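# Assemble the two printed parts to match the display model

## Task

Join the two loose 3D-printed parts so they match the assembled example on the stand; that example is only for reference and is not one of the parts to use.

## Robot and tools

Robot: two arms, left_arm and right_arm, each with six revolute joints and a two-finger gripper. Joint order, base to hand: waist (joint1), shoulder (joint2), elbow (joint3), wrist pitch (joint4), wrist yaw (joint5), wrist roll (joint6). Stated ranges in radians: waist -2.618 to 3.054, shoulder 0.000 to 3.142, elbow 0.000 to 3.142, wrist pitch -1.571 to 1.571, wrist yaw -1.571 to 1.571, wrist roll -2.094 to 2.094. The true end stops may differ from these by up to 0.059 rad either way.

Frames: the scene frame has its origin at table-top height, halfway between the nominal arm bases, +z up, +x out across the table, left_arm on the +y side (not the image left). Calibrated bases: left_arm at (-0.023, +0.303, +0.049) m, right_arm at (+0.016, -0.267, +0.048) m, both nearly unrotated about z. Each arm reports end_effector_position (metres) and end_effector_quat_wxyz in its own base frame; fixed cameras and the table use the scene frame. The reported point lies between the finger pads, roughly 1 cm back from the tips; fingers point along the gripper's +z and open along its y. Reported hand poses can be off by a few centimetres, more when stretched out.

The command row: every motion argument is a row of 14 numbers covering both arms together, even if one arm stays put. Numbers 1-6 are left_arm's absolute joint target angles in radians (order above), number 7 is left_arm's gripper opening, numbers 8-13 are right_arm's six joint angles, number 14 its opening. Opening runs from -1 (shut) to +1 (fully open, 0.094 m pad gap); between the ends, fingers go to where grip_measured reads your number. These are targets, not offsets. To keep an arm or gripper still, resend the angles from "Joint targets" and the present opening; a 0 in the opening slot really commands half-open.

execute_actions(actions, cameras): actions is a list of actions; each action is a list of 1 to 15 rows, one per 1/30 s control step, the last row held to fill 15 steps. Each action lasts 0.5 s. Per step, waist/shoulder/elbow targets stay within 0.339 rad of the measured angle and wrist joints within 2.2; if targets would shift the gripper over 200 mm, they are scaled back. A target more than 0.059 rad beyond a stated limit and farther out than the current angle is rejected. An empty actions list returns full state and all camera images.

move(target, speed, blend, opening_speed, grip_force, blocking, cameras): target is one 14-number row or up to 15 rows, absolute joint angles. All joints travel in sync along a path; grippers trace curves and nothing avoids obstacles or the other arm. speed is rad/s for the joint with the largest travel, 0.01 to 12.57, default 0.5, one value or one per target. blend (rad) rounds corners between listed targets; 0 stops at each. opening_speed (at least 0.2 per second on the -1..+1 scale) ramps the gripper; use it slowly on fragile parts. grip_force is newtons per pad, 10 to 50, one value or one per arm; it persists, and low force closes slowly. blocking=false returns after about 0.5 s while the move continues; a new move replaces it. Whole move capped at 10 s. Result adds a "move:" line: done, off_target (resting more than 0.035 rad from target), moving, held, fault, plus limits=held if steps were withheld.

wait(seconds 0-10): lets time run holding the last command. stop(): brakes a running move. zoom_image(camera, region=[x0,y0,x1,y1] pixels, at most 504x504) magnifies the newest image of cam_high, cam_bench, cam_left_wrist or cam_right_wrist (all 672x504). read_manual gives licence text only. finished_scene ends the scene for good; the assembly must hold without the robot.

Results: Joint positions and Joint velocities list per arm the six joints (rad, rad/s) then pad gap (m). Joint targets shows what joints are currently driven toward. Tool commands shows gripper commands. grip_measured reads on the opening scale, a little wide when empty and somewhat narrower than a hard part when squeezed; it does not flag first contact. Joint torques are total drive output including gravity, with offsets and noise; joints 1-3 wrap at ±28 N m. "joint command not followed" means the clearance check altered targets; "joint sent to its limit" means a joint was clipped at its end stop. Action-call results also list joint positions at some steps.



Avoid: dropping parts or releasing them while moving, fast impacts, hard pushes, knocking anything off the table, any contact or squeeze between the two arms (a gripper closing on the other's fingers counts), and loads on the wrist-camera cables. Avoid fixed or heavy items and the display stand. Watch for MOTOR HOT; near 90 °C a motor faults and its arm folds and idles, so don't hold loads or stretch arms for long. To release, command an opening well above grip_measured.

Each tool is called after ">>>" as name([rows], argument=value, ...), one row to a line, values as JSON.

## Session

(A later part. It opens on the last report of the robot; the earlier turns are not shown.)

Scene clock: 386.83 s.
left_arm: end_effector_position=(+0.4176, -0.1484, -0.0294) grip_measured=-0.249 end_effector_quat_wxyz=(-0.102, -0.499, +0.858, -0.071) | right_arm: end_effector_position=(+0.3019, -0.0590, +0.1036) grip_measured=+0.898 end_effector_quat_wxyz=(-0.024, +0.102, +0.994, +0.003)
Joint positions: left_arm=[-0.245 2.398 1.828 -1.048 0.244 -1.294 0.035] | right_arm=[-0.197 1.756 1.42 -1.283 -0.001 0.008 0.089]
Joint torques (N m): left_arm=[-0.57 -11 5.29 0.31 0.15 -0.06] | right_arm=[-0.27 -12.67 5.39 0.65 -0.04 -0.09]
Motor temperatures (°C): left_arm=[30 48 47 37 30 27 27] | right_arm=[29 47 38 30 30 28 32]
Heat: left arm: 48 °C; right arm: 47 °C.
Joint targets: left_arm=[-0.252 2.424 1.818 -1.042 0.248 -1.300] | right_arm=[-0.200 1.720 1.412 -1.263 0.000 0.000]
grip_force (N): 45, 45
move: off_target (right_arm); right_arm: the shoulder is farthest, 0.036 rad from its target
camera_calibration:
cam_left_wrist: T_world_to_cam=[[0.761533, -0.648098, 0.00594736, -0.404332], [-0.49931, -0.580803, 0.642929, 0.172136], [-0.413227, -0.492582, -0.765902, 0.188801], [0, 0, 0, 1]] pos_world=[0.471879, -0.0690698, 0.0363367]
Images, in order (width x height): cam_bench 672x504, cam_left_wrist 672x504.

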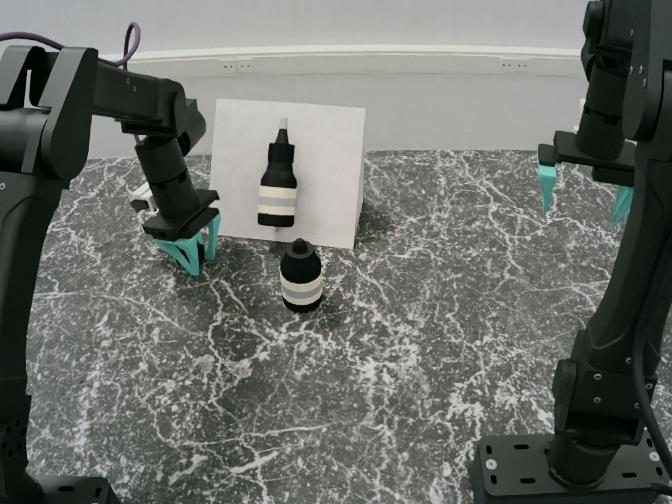

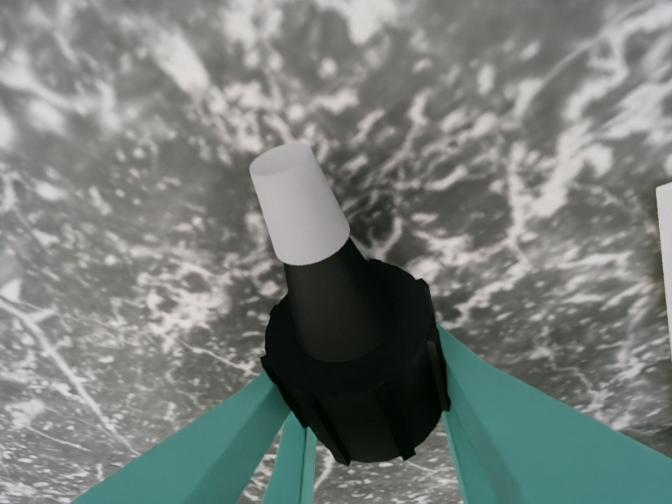

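>>> move([
  [-0.245,2.331,2.003,-1.313,0.244,-1.294,-0.5,-0.2,1.720,1.4125,-1.263,0,0,0.9],
  [-0.15,1.912,1.61,-1.269,0.2,-1.1,-0.5,-0.2,1.720,1.4125,-1.263,0,0,0.9],
  [-0.15,1.763,0.496,1.017,0,0,-0.5,-0.2,1.720,1.4125,-1.263,0,0,0.9],
], speed=[0.2,0.5,0.7], blend=[0.05,0.1,0], cameras=["cam_left_wrist","cam_bench"])

Scene clock: 416.97 s.
left_arm: end_effector_position=(+0.4385, -0.0693, +0.0853) grip_measured=-0.249 end_effector_quat_wxyz=(+0.593, +0.066, +0.801, -0.049) | right_arm: end_effector_position=(+0.3019, -0.0590, +0.1036) grip_measured=+0.898 end_effector_quat_wxyz=(-0.024, +0.102, +0.994, +0.003)
Joint positions: left_arm=[-0.155 1.788 0.507 0.984 0.009 0.002 0.035] | right_arm=[-0.197 1.756 1.42 -1.283 -0.001 0.008 0.089]
Joint torques (N m): left_arm=[0.47 -9.22 4.42 2.39 -0.09 0] | right_arm=[-0.25 -12.67 5.42 0.63 -0.04 -0.1]
Heat: left arm: 49 °C; right arm: 46 °C.
Joint targets: left_arm=[-0.150 1.763 0.496 1.017 0.000 0.000] | right_arm=[-0.200 1.720 1.412 -1.263 0.000 0.000]
grip_force (N): 45, 45
move: off_target (right_arm); right_arm: the shoulder is farthest, 0.036 rad from its target
camera_calibration:
cam_left_wrist: T_world_to_cam=[[-0.156132, -0.9694, -0.189435, 0.0271634], [-0.65083, 0.245233, -0.718527, 0.394758], [0.742996, 0.0111053, -0.669204, -0.156134], [0, 0, 0, 1]] pos_world=[0.377168, -0.0687416, 0.184304]
Images, in order (width x height): cam_bench 672x504, cam_left_wrist 672x504.

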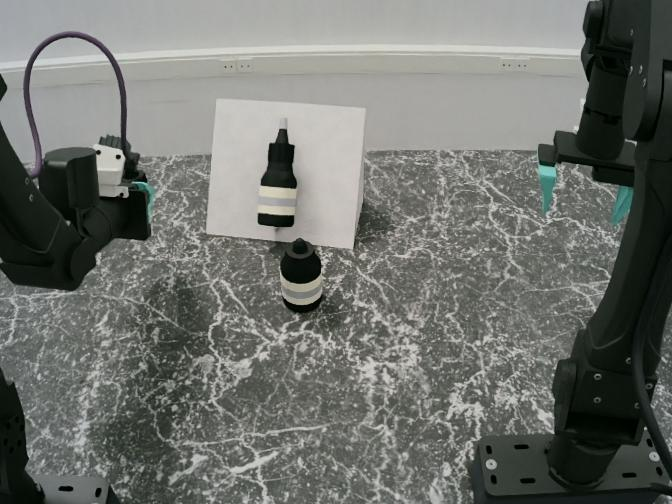

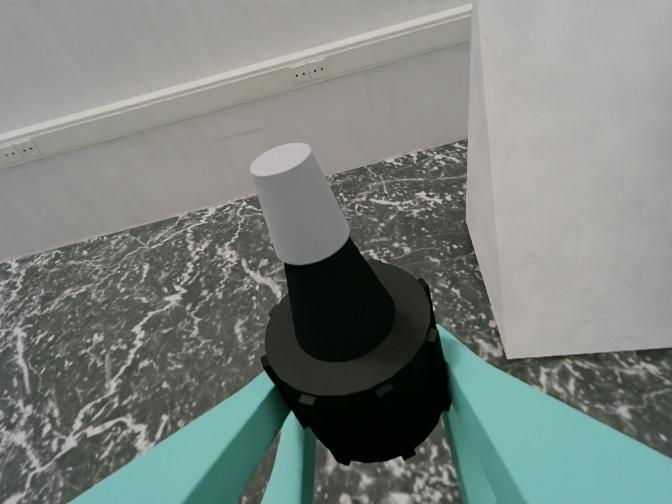

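>>> move(target=[-0.55,1.725,0.48,1.035,0,0.085,-0.5,-0.2,1.720,1.4125,-1.263,0,0,0.9], speed=0.4, cameras=["cam_left_wrist","cam_bench"])

>>> zoom_image(camera="cam_bench", region=[200, 130, 370, 320])

Scene clock: 427.73 s.
left_arm: end_effector_position=(+0.3774, -0.2306, +0.1008) grip_measured=-0.249 end_effector_quat_wxyz=(+0.595, +0.249, +0.751, -0.142) | right_arm: end_effector_position=(+0.3019, -0.0590, +0.1036) grip_measured=+0.898 end_effector_quat_wxyz=(-0.024, +0.102, +0.994, +0.003)
Joint positions: left_arm=[-0.549 1.75 0.492 1.004 0.004 0.087 0.035] | right_arm=[-0.197 1.756 1.42 -1.283 -0.001 0.008 0.089]
Joint torques (N m): left_arm=[-0.06 -9.01 4.42 2.37 -0.04 -0.01] | right_arm=[-0.25 -12.67 5.35 0.64 -0.05 -0.1]
Heat: left arm: 48 °C; right arm: 46 °C.
Joint targets: left_arm=[-0.550 1.725 0.480 1.035 0.000 0.085] | right_arm=[-0.200 1.720 1.412 -1.263 0.000 0.000]
grip_force (N): 45, 45
move: off_target (right_arm); right_arm: the shoulder is farthest, 0.036 rad from its target
camera_calibration:
cam_left_wrist: T_world_to_cam=[[-0.51263, -0.814689, -0.271093, 0.0426831], [-0.439155, 0.520096, -0.73256, 0.390473], [0.737803, -0.25648, -0.624391, -0.162834], [0, 0, 0, 1]] pos_world=[0.313498, -0.210073, 0.195943]
Images, in order (width x height): cam_bench 672x504, cam_left_wrist 672x504.

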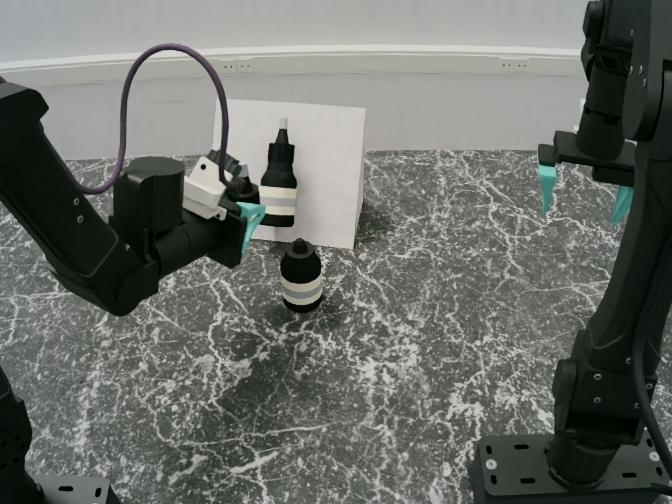

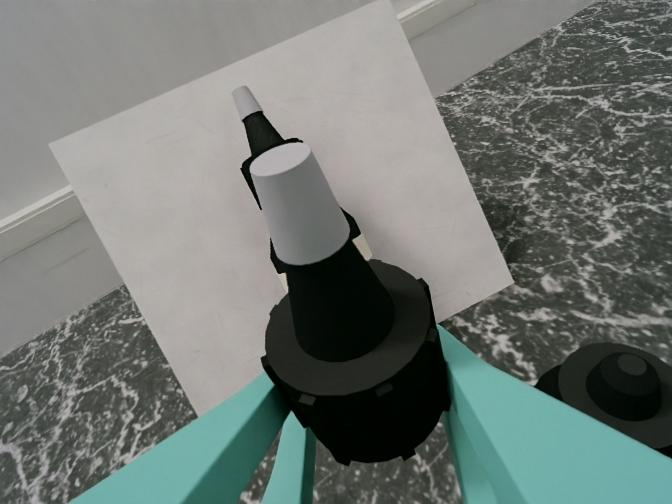

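Scaled by 2.653 from the camera's 672x504 image, which has a finer 960x720 frame.

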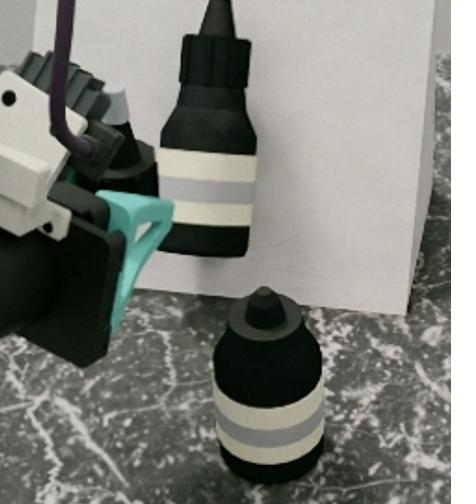

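>>> move(target=[-0.720,1.725,0.48,1.035,0,0.085,-0.5,-0.2,1.720,1.4125,-1.263,0,0,0.9], speed=0.25, cameras=["cam_left_wrist","cam_bench","cam_high"])

>>> zoom_image(camera="cam_bench", region=[220, 160, 370, 320])

>>> zoom_image(camera="cam_high", region=[240, 180, 380, 300])

Scene clock: 435.90 s.
left_arm: end_effector_position=(+0.3336, -0.2903, +0.1008) grip_measured=-0.249 end_effector_quat_wxyz=(+0.581, +0.311, +0.727, -0.190) | right_arm: end_effector_position=(+0.3019, -0.0590, +0.1036) grip_measured=+0.898 end_effector_quat_wxyz=(-0.024, +0.102, +0.994, +0.003)
Joint positions: left_arm=[-0.717 1.75 0.492 1.004 0.003 0.088 0.035] | right_arm=[-0.197 1.756 1.42 -1.283 -0.001 0.008 0.089]
Joint torques (N m): left_arm=[-0.23 -9.01 4.42 2.37 -0.03 -0.03] | right_arm=[-0.28 -12.67 5.34 0.63 -0.03 -0.1]
Motor temperatures (°C): left_arm=[29 46 46 43 30 27 29] | right_arm=[29 45 37 30 29 28 32]
Heat: left arm: 46 °C; right arm: 45 °C.
Joint targets: left_arm=[-0.720 1.725 0.480 1.035 0.000 0.085] | right_arm=[-0.200 1.720 1.412 -1.263 0.000 0.000]
grip_force (N): 45, 45
move: off_target (right_arm); right_arm: the shoulder is farthest, 0.036 rad from its target
camera_calibration:
cam_left_wrist: T_world_to_cam=[[-0.640962, -0.717578, -0.272486, 0.0427023], [-0.345626, 0.586789, -0.732272, 0.390485], [0.685354, -0.375181, -0.624123, -0.162841], [0, 0, 0, 1]] pos_world=[0.273936, -0.259585, 0.195944]
Images, in order (width x height): cam_high 672x504, cam_bench 672x504, cam_left_wrist 672x504.

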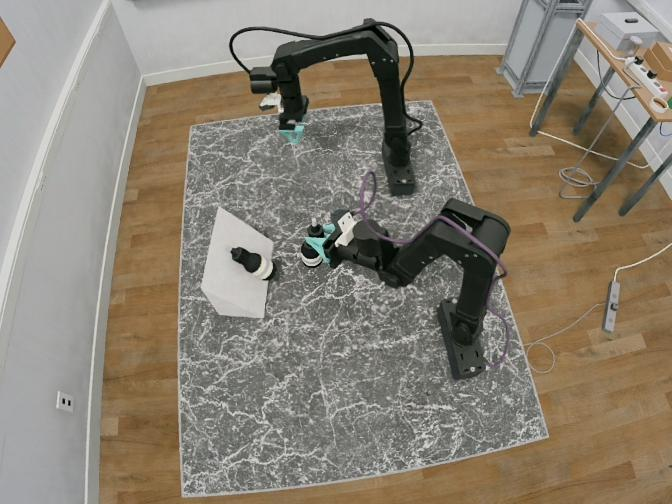

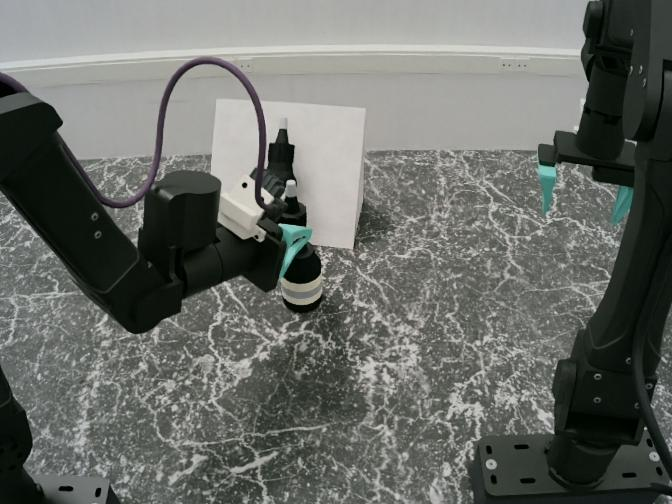

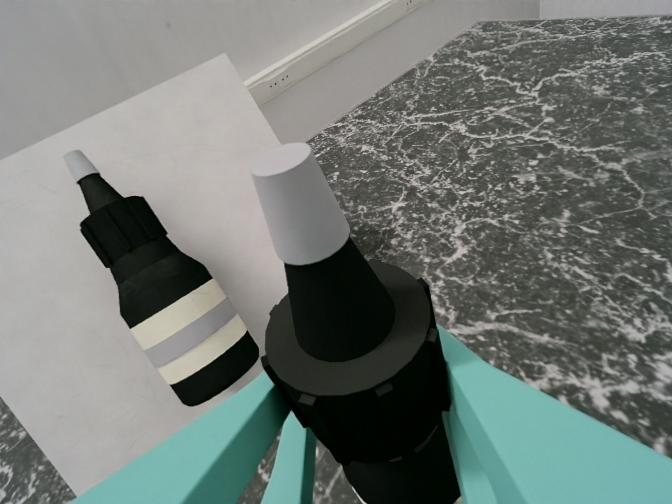

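Scaled by 3.150 from the camera's 672x504 image, which has a finer 960x720 frame.

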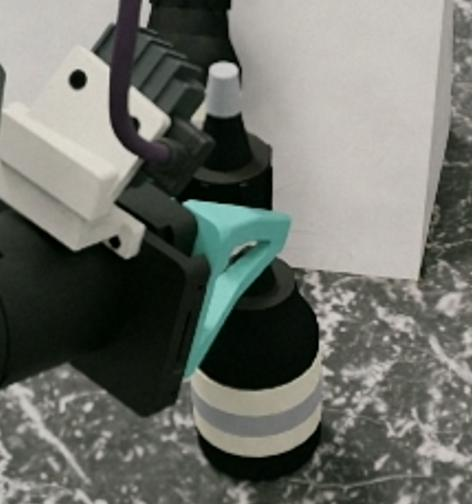

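Scaled by 3.600 from the camera's 672x504 image, which has a finer 960x720 frame.

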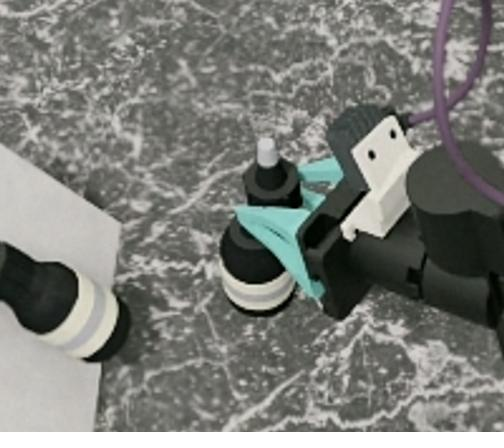

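>>> move(target=[-0.720,1.866,0.526,1.108,0,0.085,-0.5,-0.2,1.720,1.4125,-1.263,0,0,0.9], speed=0.1, cameras=["cam_left_wrist","cam_bench","cam_high"])

>>> zoom_image(camera="cam_bench", region=[220, 160, 370, 320])

>>> zoom_image(camera="cam_high", region=[270, 200, 370, 290])

Scene clock: 451.60 s.
left_arm: end_effector_position=(+0.3373, -0.2936, +0.0782) grip_measured=-0.249 end_effector_quat_wxyz=(+0.574, +0.313, +0.733, -0.188) | right_arm: end_effector_position=(+0.3019, -0.0590, +0.1036) grip_measured=+0.898 end_effector_quat_wxyz=(-0.024, +0.102, +0.994, +0.003)
Joint positions: left_arm=[-0.717 1.853 0.504 1.074 0.003 0.088 0.035] | right_arm=[-0.197 1.756 1.42 -1.283 -0.001 0.008 0.089]
Joint torques (N m): left_arm=[-0.23 -6.67 6.6 2.37 -0.03 -0.03] | right_arm=[-0.25 -12.7 5.39 0.64 -0.04 -0.09]
Heat: left arm: 46 °C; right arm: 45 °C.
Joint targets: left_arm=[-0.720 1.866 0.526 1.108 0.000 0.085] | right_arm=[-0.200 1.720 1.412 -1.263 0.000 0.000]
grip_force (N): 45, 45
move: off_target (right_arm); right_arm: the shoulder is farthest, 0.036 rad from its target
camera_calibration:
cam_left_wrist: T_world_to_cam=[[-0.645296, -0.713815, -0.272143, 0.0391484], [-0.357098, 0.596775, -0.718569, 0.382779], [0.675333, -0.366508, -0.639998, -0.173522], [0, 0, 0, 1]] pos_world=[0.279137, -0.264085, 0.174654]
Images, in order (width x height): cam_high 672x504, cam_bench 672x504, cam_left_wrist 672x504.

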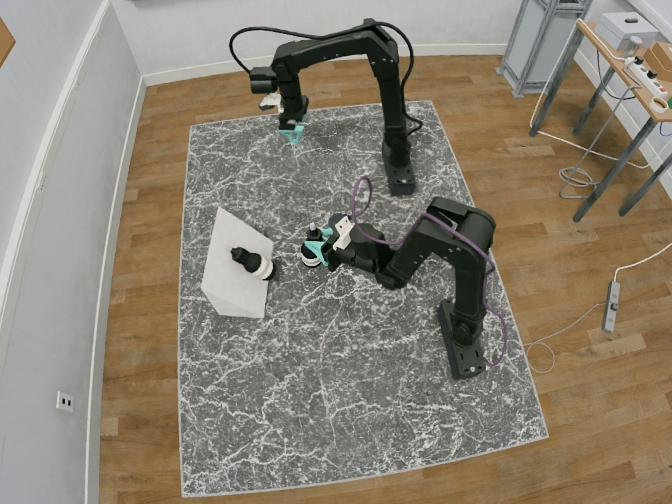

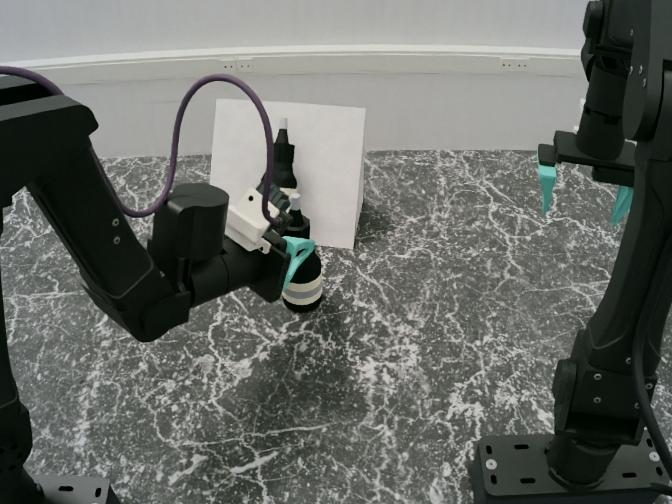

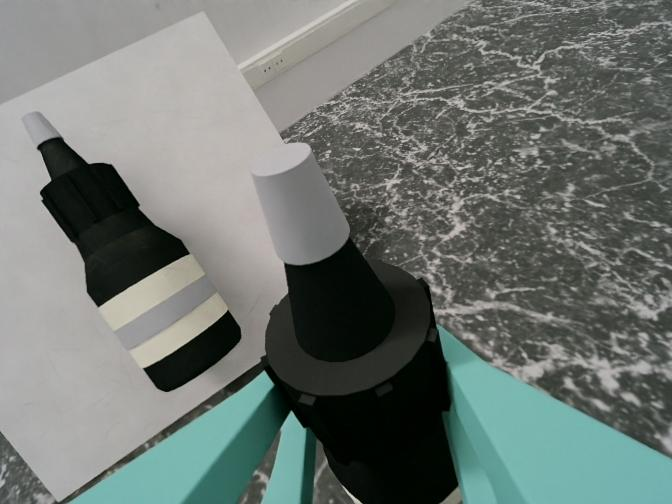

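Scaled by 3.150 from the camera's 672x504 image, which has a finer 960x720 frame.

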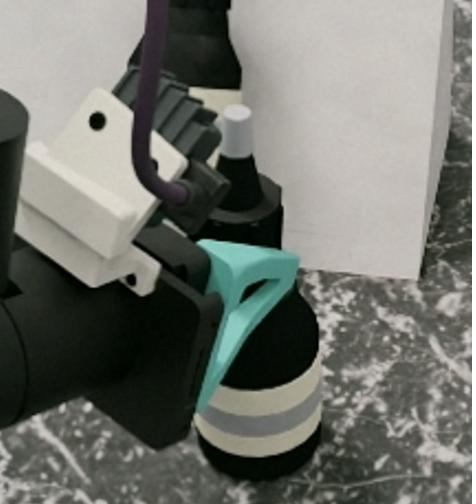

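Scaled by 5.040 from the camera's 672x504 image, which has a finer 960x720 frame.

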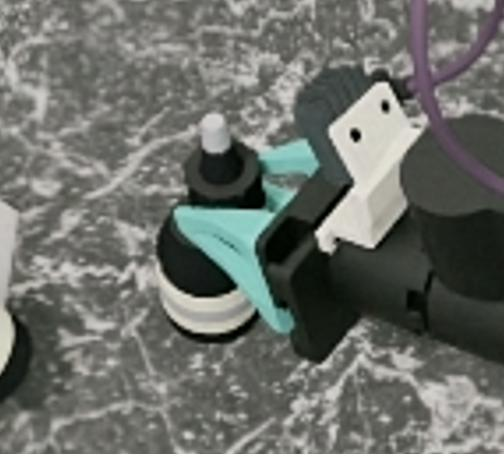

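>>> zoom_image(camera="cam_left_wrist", region=[250, 240, 500, 504])

Scaled by 1.909 from the camera's 672x504 image, which has a finer 960x720 frame.

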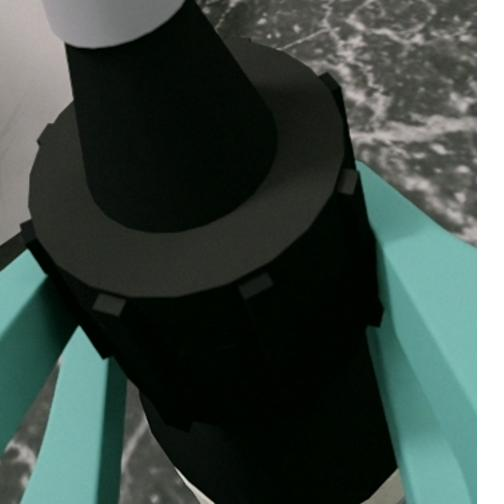

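>>> move(target=[-0.706,1.832,0.547,1.085,0,0.085,-0.5,-0.2,1.720,1.4125,-1.263,0,0,0.9], speed=0.1, cameras=["cam_left_wrist","cam_bench","cam_high"])

>>> zoom_image(camera="cam_bench", region=[260, 180, 340, 320])

>>> zoom_image(camera="cam_high", region=[290, 210, 350, 280])

>>> zoom_image(camera="cam_left_wrist", region=[250, 240, 500, 504])

Scene clock: 484.13 s.
left_arm: end_effector_position=(+0.3433, -0.2960, +0.0857) grip_measured=-0.249 end_effector_quat_wxyz=(+0.582, +0.309, +0.728, -0.189) | right_arm: end_effector_position=(+0.3019, -0.0590, +0.1036) grip_measured=+0.898 end_effector_quat_wxyz=(-0.024, +0.102, +0.994, +0.003)
Joint positions: left_arm=[-0.713 1.853 0.525 1.074 0.003 0.088 0.035] | right_arm=[-0.197 1.756 1.42 -1.283 -0.001 0.008 0.089]
Joint torques (N m): left_arm=[0.49 -9.32 6.69 2.16 -0.03 -0.03] | right_arm=[-0.27 -12.66 5.39 0.65 -0.04 -0.1]
Heat: left arm: 47 °C; right arm: 45 °C.
Joint targets: left_arm=[-0.706 1.832 0.547 1.085 0.000 0.085] | right_arm=[-0.200 1.720 1.412 -1.263 0.000 0.000]
grip_force (N): 45, 45
move: off_target (right_arm); right_arm: the shoulder is farthest, 0.036 rad from its target
camera_calibration:
cam_left_wrist: T_world_to_cam=[[-0.637724, -0.720472, -0.27245, 0.0387487], [-0.348279, 0.585197, -0.732289, 0.386504], [0.68703, -0.372109, -0.624119, -0.180647], [0, 0, 0, 1]] pos_world=[0.283432, -0.265484, 0.180844]
Images, in order (width x height): cam_high 672x504, cam_bench 672x504, cam_left_wrist 672x504.

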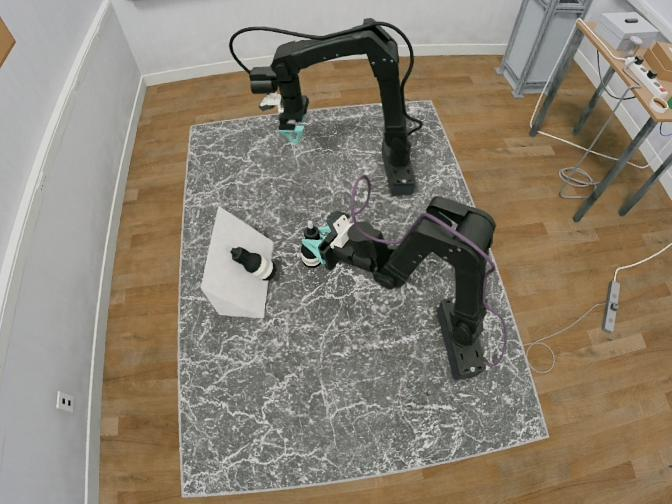

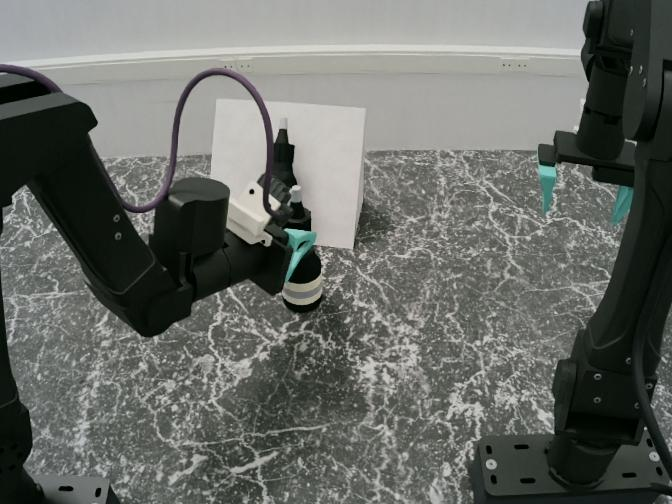

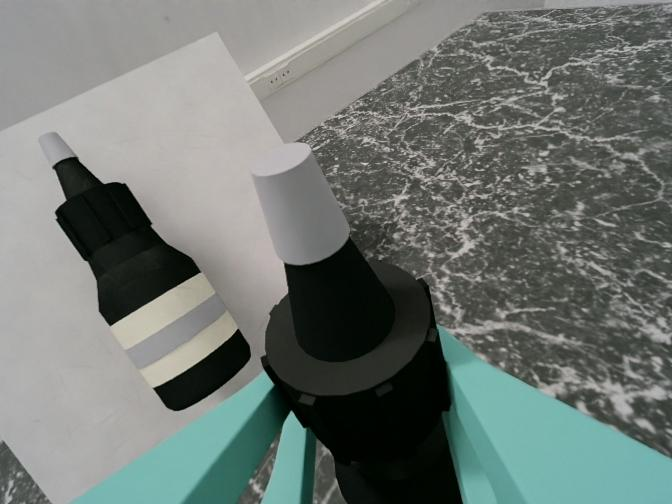

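Scaled by 3.600 from the camera's 672x504 image, which has a finer 960x720 frame.

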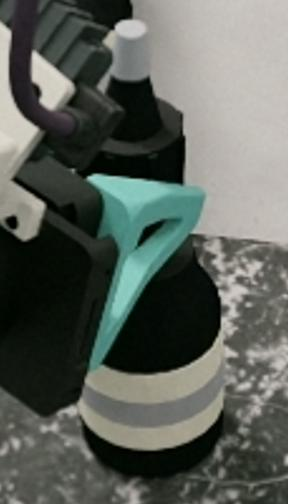

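Scaled by 7.200 from the camera's 672x504 image, which has a finer 960x720 frame.

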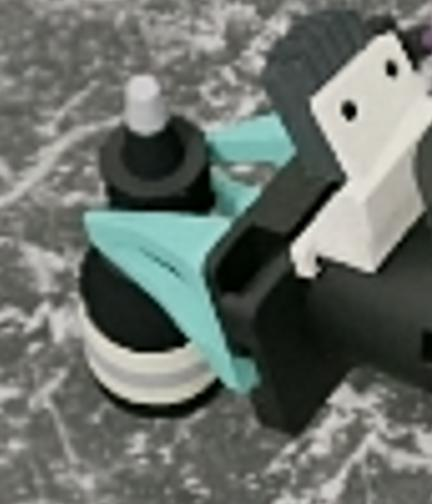

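Scaled by 1.909 from the camera's 672x504 image, which has a finer 960x720 frame.

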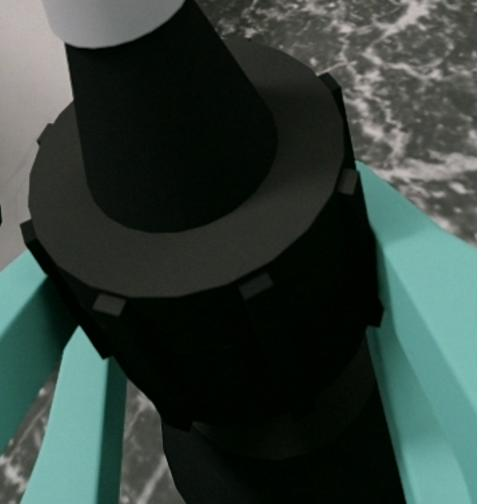

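>>> move(target=[-0.702,1.914,0.562,1.140,0,0.085,-0.5,-0.2,1.720,1.4125,-1.263,0,0,0.9], speed=0.08, cameras=["cam_left_wrist","cam_bench","cam_high"])

>>> zoom_image(camera="cam_bench", region=[260, 180, 340, 320])

>>> zoom_image(camera="cam_high", region=[290, 210, 350, 280])

>>> zoom_image(camera="cam_left_wrist", region=[250, 240, 500, 504])

Scene clock: 495.03 s.
left_arm: end_effector_position=(+0.3475, -0.2976, +0.0770) grip_measured=-0.249 end_effector_quat_wxyz=(+0.580, +0.309, +0.730, -0.187) | right_arm: end_effector_position=(+0.3019, -0.0590, +0.1036) grip_measured=+0.898 end_effector_quat_wxyz=(-0.024, +0.102, +0.994, +0.003)
Joint positions: left_arm=[-0.709 1.901 0.54 1.102 0.003 0.088 0.035] | right_arm=[-0.197 1.756 1.42 -1.283 -0.001 0.008 0.089]
Joint torques (N m): left_arm=[0.64 -6.98 6.57 2.42 -0.03 -0.03] | right_arm=[-0.32 -12.7 5.41 0.63 -0.04 -0.1]
Heat: left arm: 47 °C; right arm: 45 °C.
Joint targets: left_arm=[-0.702 1.914 0.562 1.140 0.000 0.085] | right_arm=[-0.200 1.720 1.412 -1.263 0.000 0.000]
grip_force (N): 45, 45
move: off_target (left_arm, right_arm); left_arm: the wrist pitch is farthest, 0.038 rad from its target; right_arm: the shoulder is farthest, 0.036 rad from its target
camera_calibration:
cam_left_wrist: T_world_to_cam=[[-0.636235, -0.721805, -0.272402, 0.0370496], [-0.353044, 0.58634, -0.729085, 0.384348], [0.685977, -0.3677, -0.627879, -0.187565], [0, 0, 0, 1]] pos_world=[0.287929, -0.267584, 0.172547]
Images, in order (width x height): cam_high 672x504, cam_bench 672x504, cam_left_wrist 672x504.

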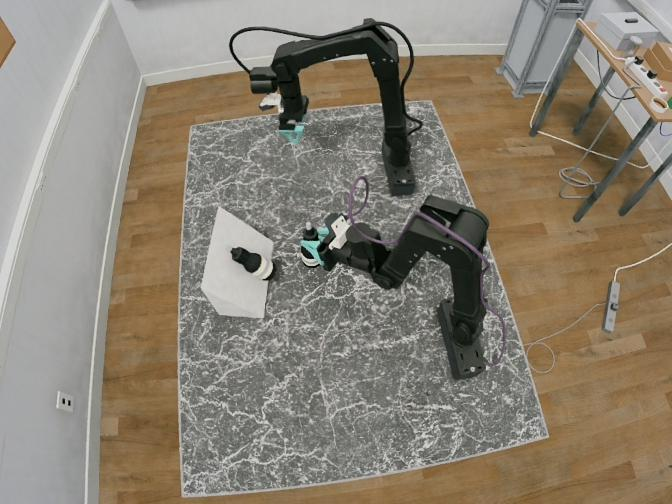

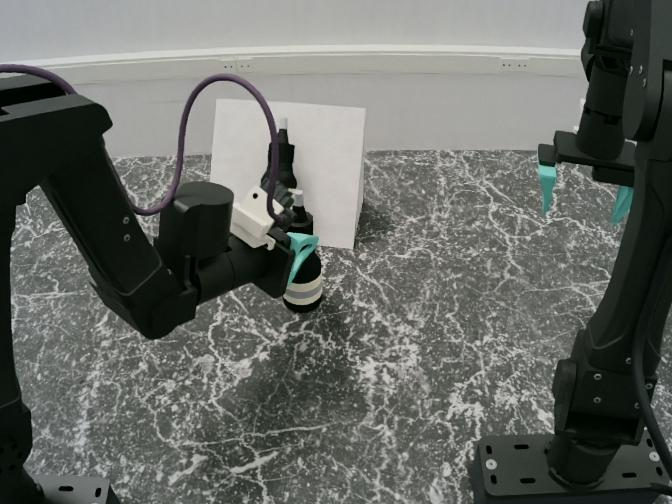

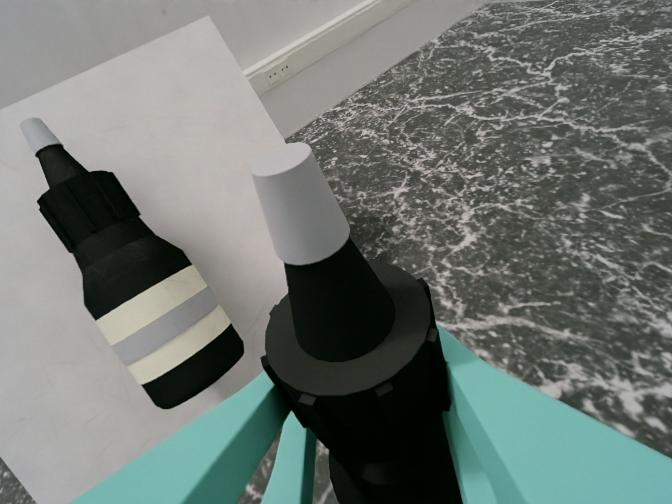

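Scaled by 3.600 from the camera's 672x504 image, which has a finer 960x720 frame.

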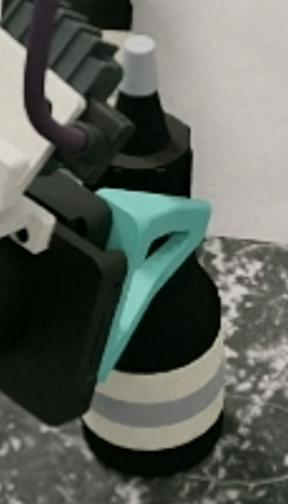

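Scaled by 7.200 from the camera's 672x504 image, which has a finer 960x720 frame.

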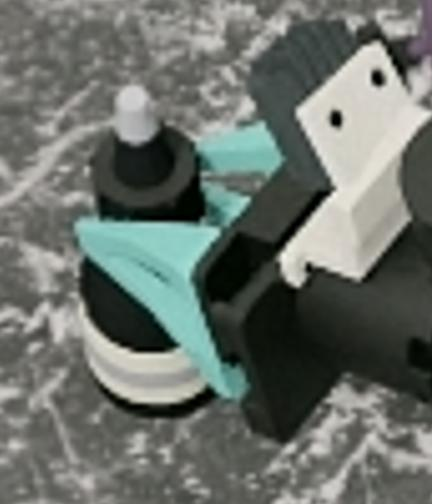

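Scaled by 1.909 from the camera's 672x504 image, which has a finer 960x720 frame.

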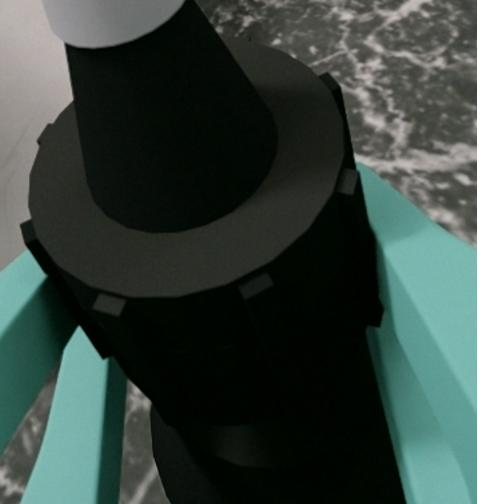

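>>> move(target=[-0.698,1.976,0.562,1.204,0,0.085,-0.5,-0.2,1.720,1.4125,-1.263,0,0,0.9], speed=0.06, cameras=["cam_left_wrist","cam_bench","cam_high"])

>>> zoom_image(camera="cam_bench", region=[260, 180, 340, 320])

>>> zoom_image(camera="cam_high", region=[290, 210, 350, 280])

>>> zoom_image(camera="cam_left_wrist", region=[250, 240, 500, 504])

Scene clock: 507.80 s.
left_arm: end_effector_position=(+0.3505, -0.2988, +0.0699) grip_measured=-0.249 end_effector_quat_wxyz=(+0.585, +0.306, +0.727, -0.188) | right_arm: end_effector_position=(+0.3019, -0.0590, +0.1036) grip_measured=+0.898 end_effector_quat_wxyz=(-0.024, +0.102, +0.994, +0.003)
Joint positions: left_arm=[-0.707 1.956 0.545 1.165 0.003 0.088 0.035] | right_arm=[-0.197 1.756 1.42 -1.283 -0.001 0.008 0.089]
Joint torques (N m): left_arm=[0.77 -6.68 5.9 2.44 -0.03 -0.03] | right_arm=[-0.25 -12.67 5.41 0.63 -0.03 -0.1]
Heat: left arm: 47 °C; right arm: 45 °C.
Joint targets: left_arm=[-0.698 1.976 0.562 1.204 0.000 0.085] | right_arm=[-0.200 1.720 1.412 -1.263 0.000 0.000]
grip_force (N): 45, 45
move: off_target (left_arm, right_arm); left_arm: the wrist pitch is farthest, 0.039 rad from its target; right_arm: the shoulder is farthest, 0.036 rad from its target
camera_calibration:
cam_left_wrist: T_world_to_cam=[[-0.631892, -0.725572, -0.272503, 0.0335272], [-0.347174, 0.579321, -0.737467, 0.377305], [0.692952, -0.371394, -0.617968, -0.198789], [0, 0, 0, 1]] pos_world=[0.289927, -0.268083, 0.164541]
Images, in order (width x height): cam_high 672x504, cam_bench 672x504, cam_left_wrist 672x504.

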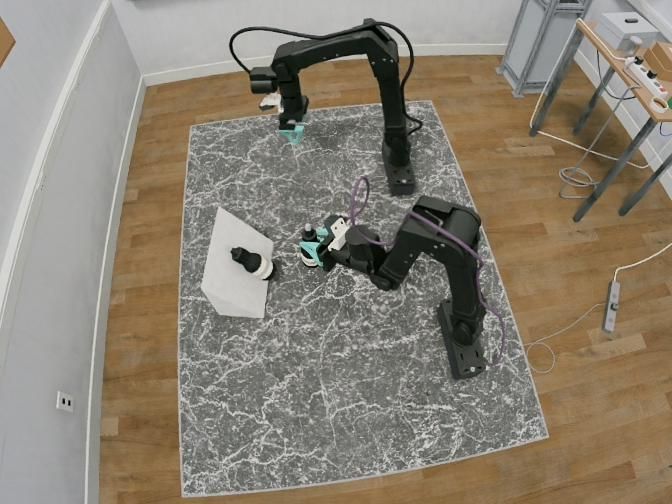

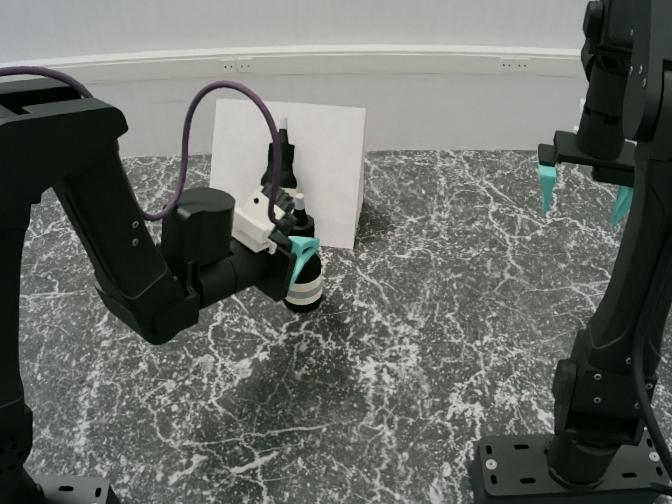

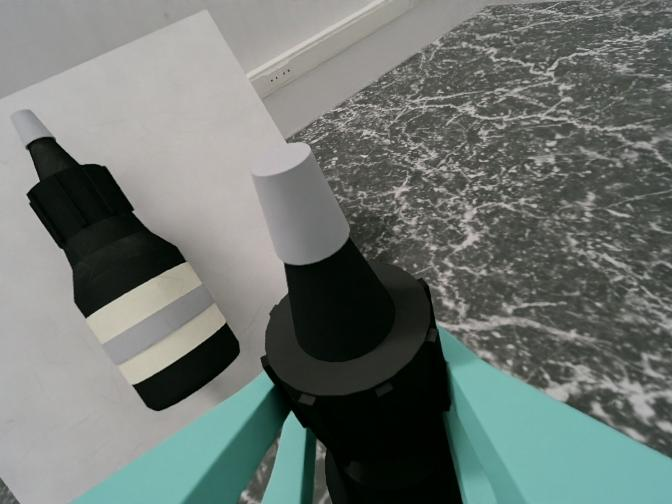

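Scaled by 3.600 from the camera's 672x504 image, which has a finer 960x720 frame.

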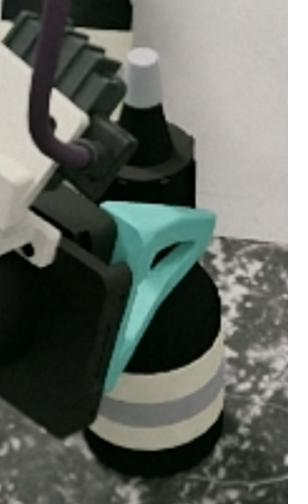

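Scaled by 7.200 from the camera's 672x504 image, which has a finer 960x720 frame.

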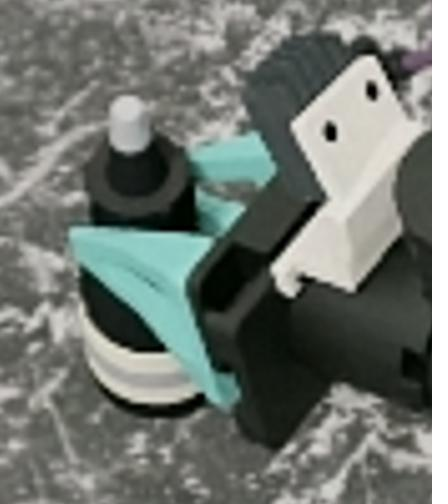

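Scaled by 1.909 from the camera's 672x504 image, which has a finer 960x720 frame.

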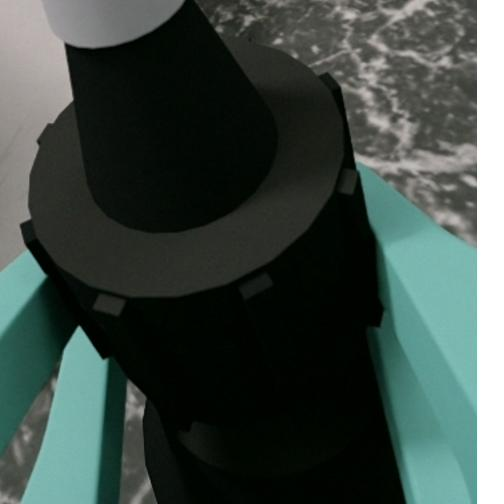

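>>> move(target=[-0.699,2.022,0.555,1.250,0,0.085,-0.5,-0.2,1.720,1.4125,-1.263,0,0,0.9], speed=0.05, cameras=["cam_left_wrist","cam_bench","cam_high"])

>>> zoom_image(camera="cam_bench", region=[260, 180, 340, 320])

>>> zoom_image(camera="cam_high", region=[290, 210, 350, 280])

>>> zoom_image(camera="cam_left_wrist", region=[250, 240, 500, 504])

Scene clock: 519.43 s.
left_arm: end_effector_position=(+0.3519, -0.2999, +0.0697) grip_measured=-0.249 end_effector_quat_wxyz=(+0.595, +0.303, +0.719, -0.191) | right_arm: end_effector_position=(+0.3019, -0.0590, +0.1036) grip_measured=+0.898 end_effector_quat_wxyz=(-0.024, +0.102, +0.994, +0.003)
Joint positions: left_arm=[-0.707 1.988 0.545 1.223 0.003 0.088 0.035] | right_arm=[-0.197 1.756 1.42 -1.283 -0.001 0.008 0.089]
Joint torques (N m): left_arm=[0.68 -5.83 5.19 2.34 -0.03 -0.03] | right_arm=[-0.29 -12.66 5.37 0.63 -0.04 -0.09]
Motor temperatures (°C): left_arm=[29 42 45 49 30 27 29] | right_arm=[29 45 37 29 29 27 32]
Heat: left arm: 49 °C; right arm: 45 °C.
Joint targets: left_arm=[-0.699 2.022 0.555 1.250 0.000 0.085] | right_arm=[-0.200 1.720 1.412 -1.263 0.000 0.000]
grip_force (N): 45, 45
move: off_target (right_arm); right_arm: the shoulder is farthest, 0.036 rad from its target
camera_calibration:
cam_left_wrist: T_world_to_cam=[[-0.626587, -0.730111, -0.272628, 0.0302502], [-0.33273, 0.566939, -0.753572, 0.370614], [0.704755, -0.381467, -0.598167, -0.208807], [0, 0, 0, 1]] pos_world=[0.289426, -0.267683, 0.16263]
Images, in order (width x height): cam_high 672x504, cam_bench 672x504, cam_left_wrist 672x504.

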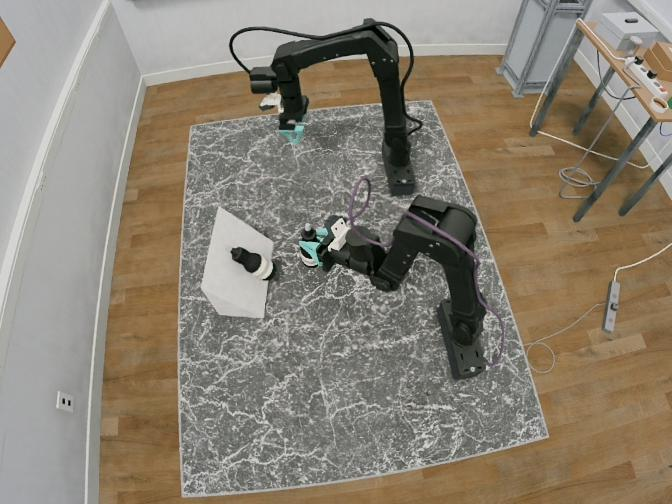

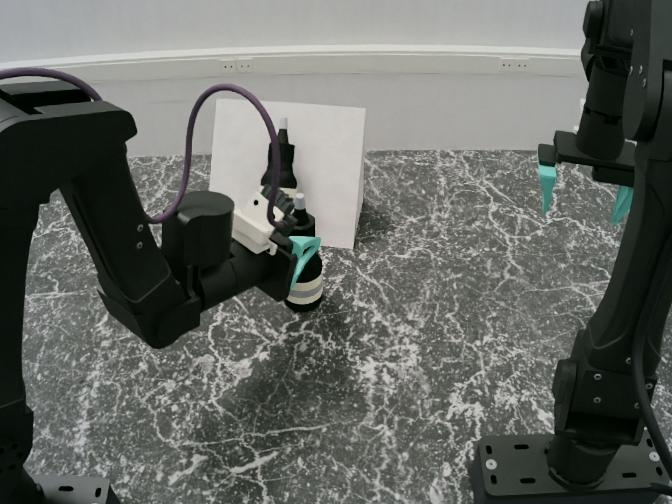

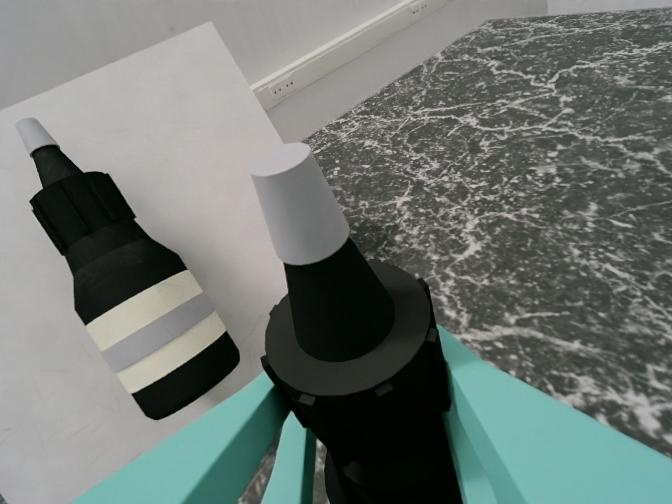

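Scaled by 3.600 from the camera's 672x504 image, which has a finer 960x720 frame.

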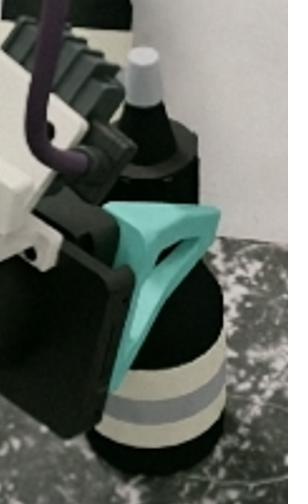

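Scaled by 7.200 from the camera's 672x504 image, which has a finer 960x720 frame.

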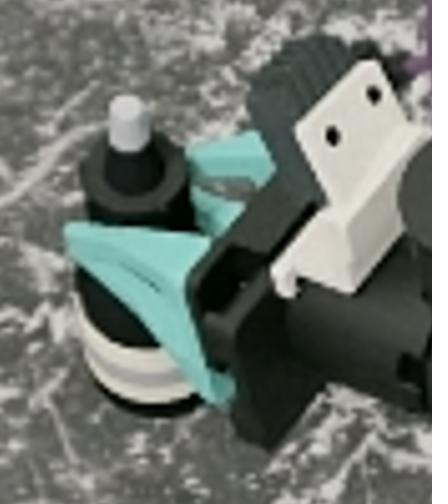

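Scaled by 1.909 from the camera's 672x504 image, which has a finer 960x720 frame.

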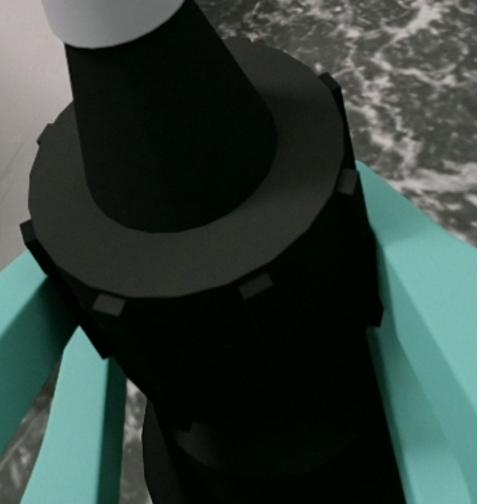

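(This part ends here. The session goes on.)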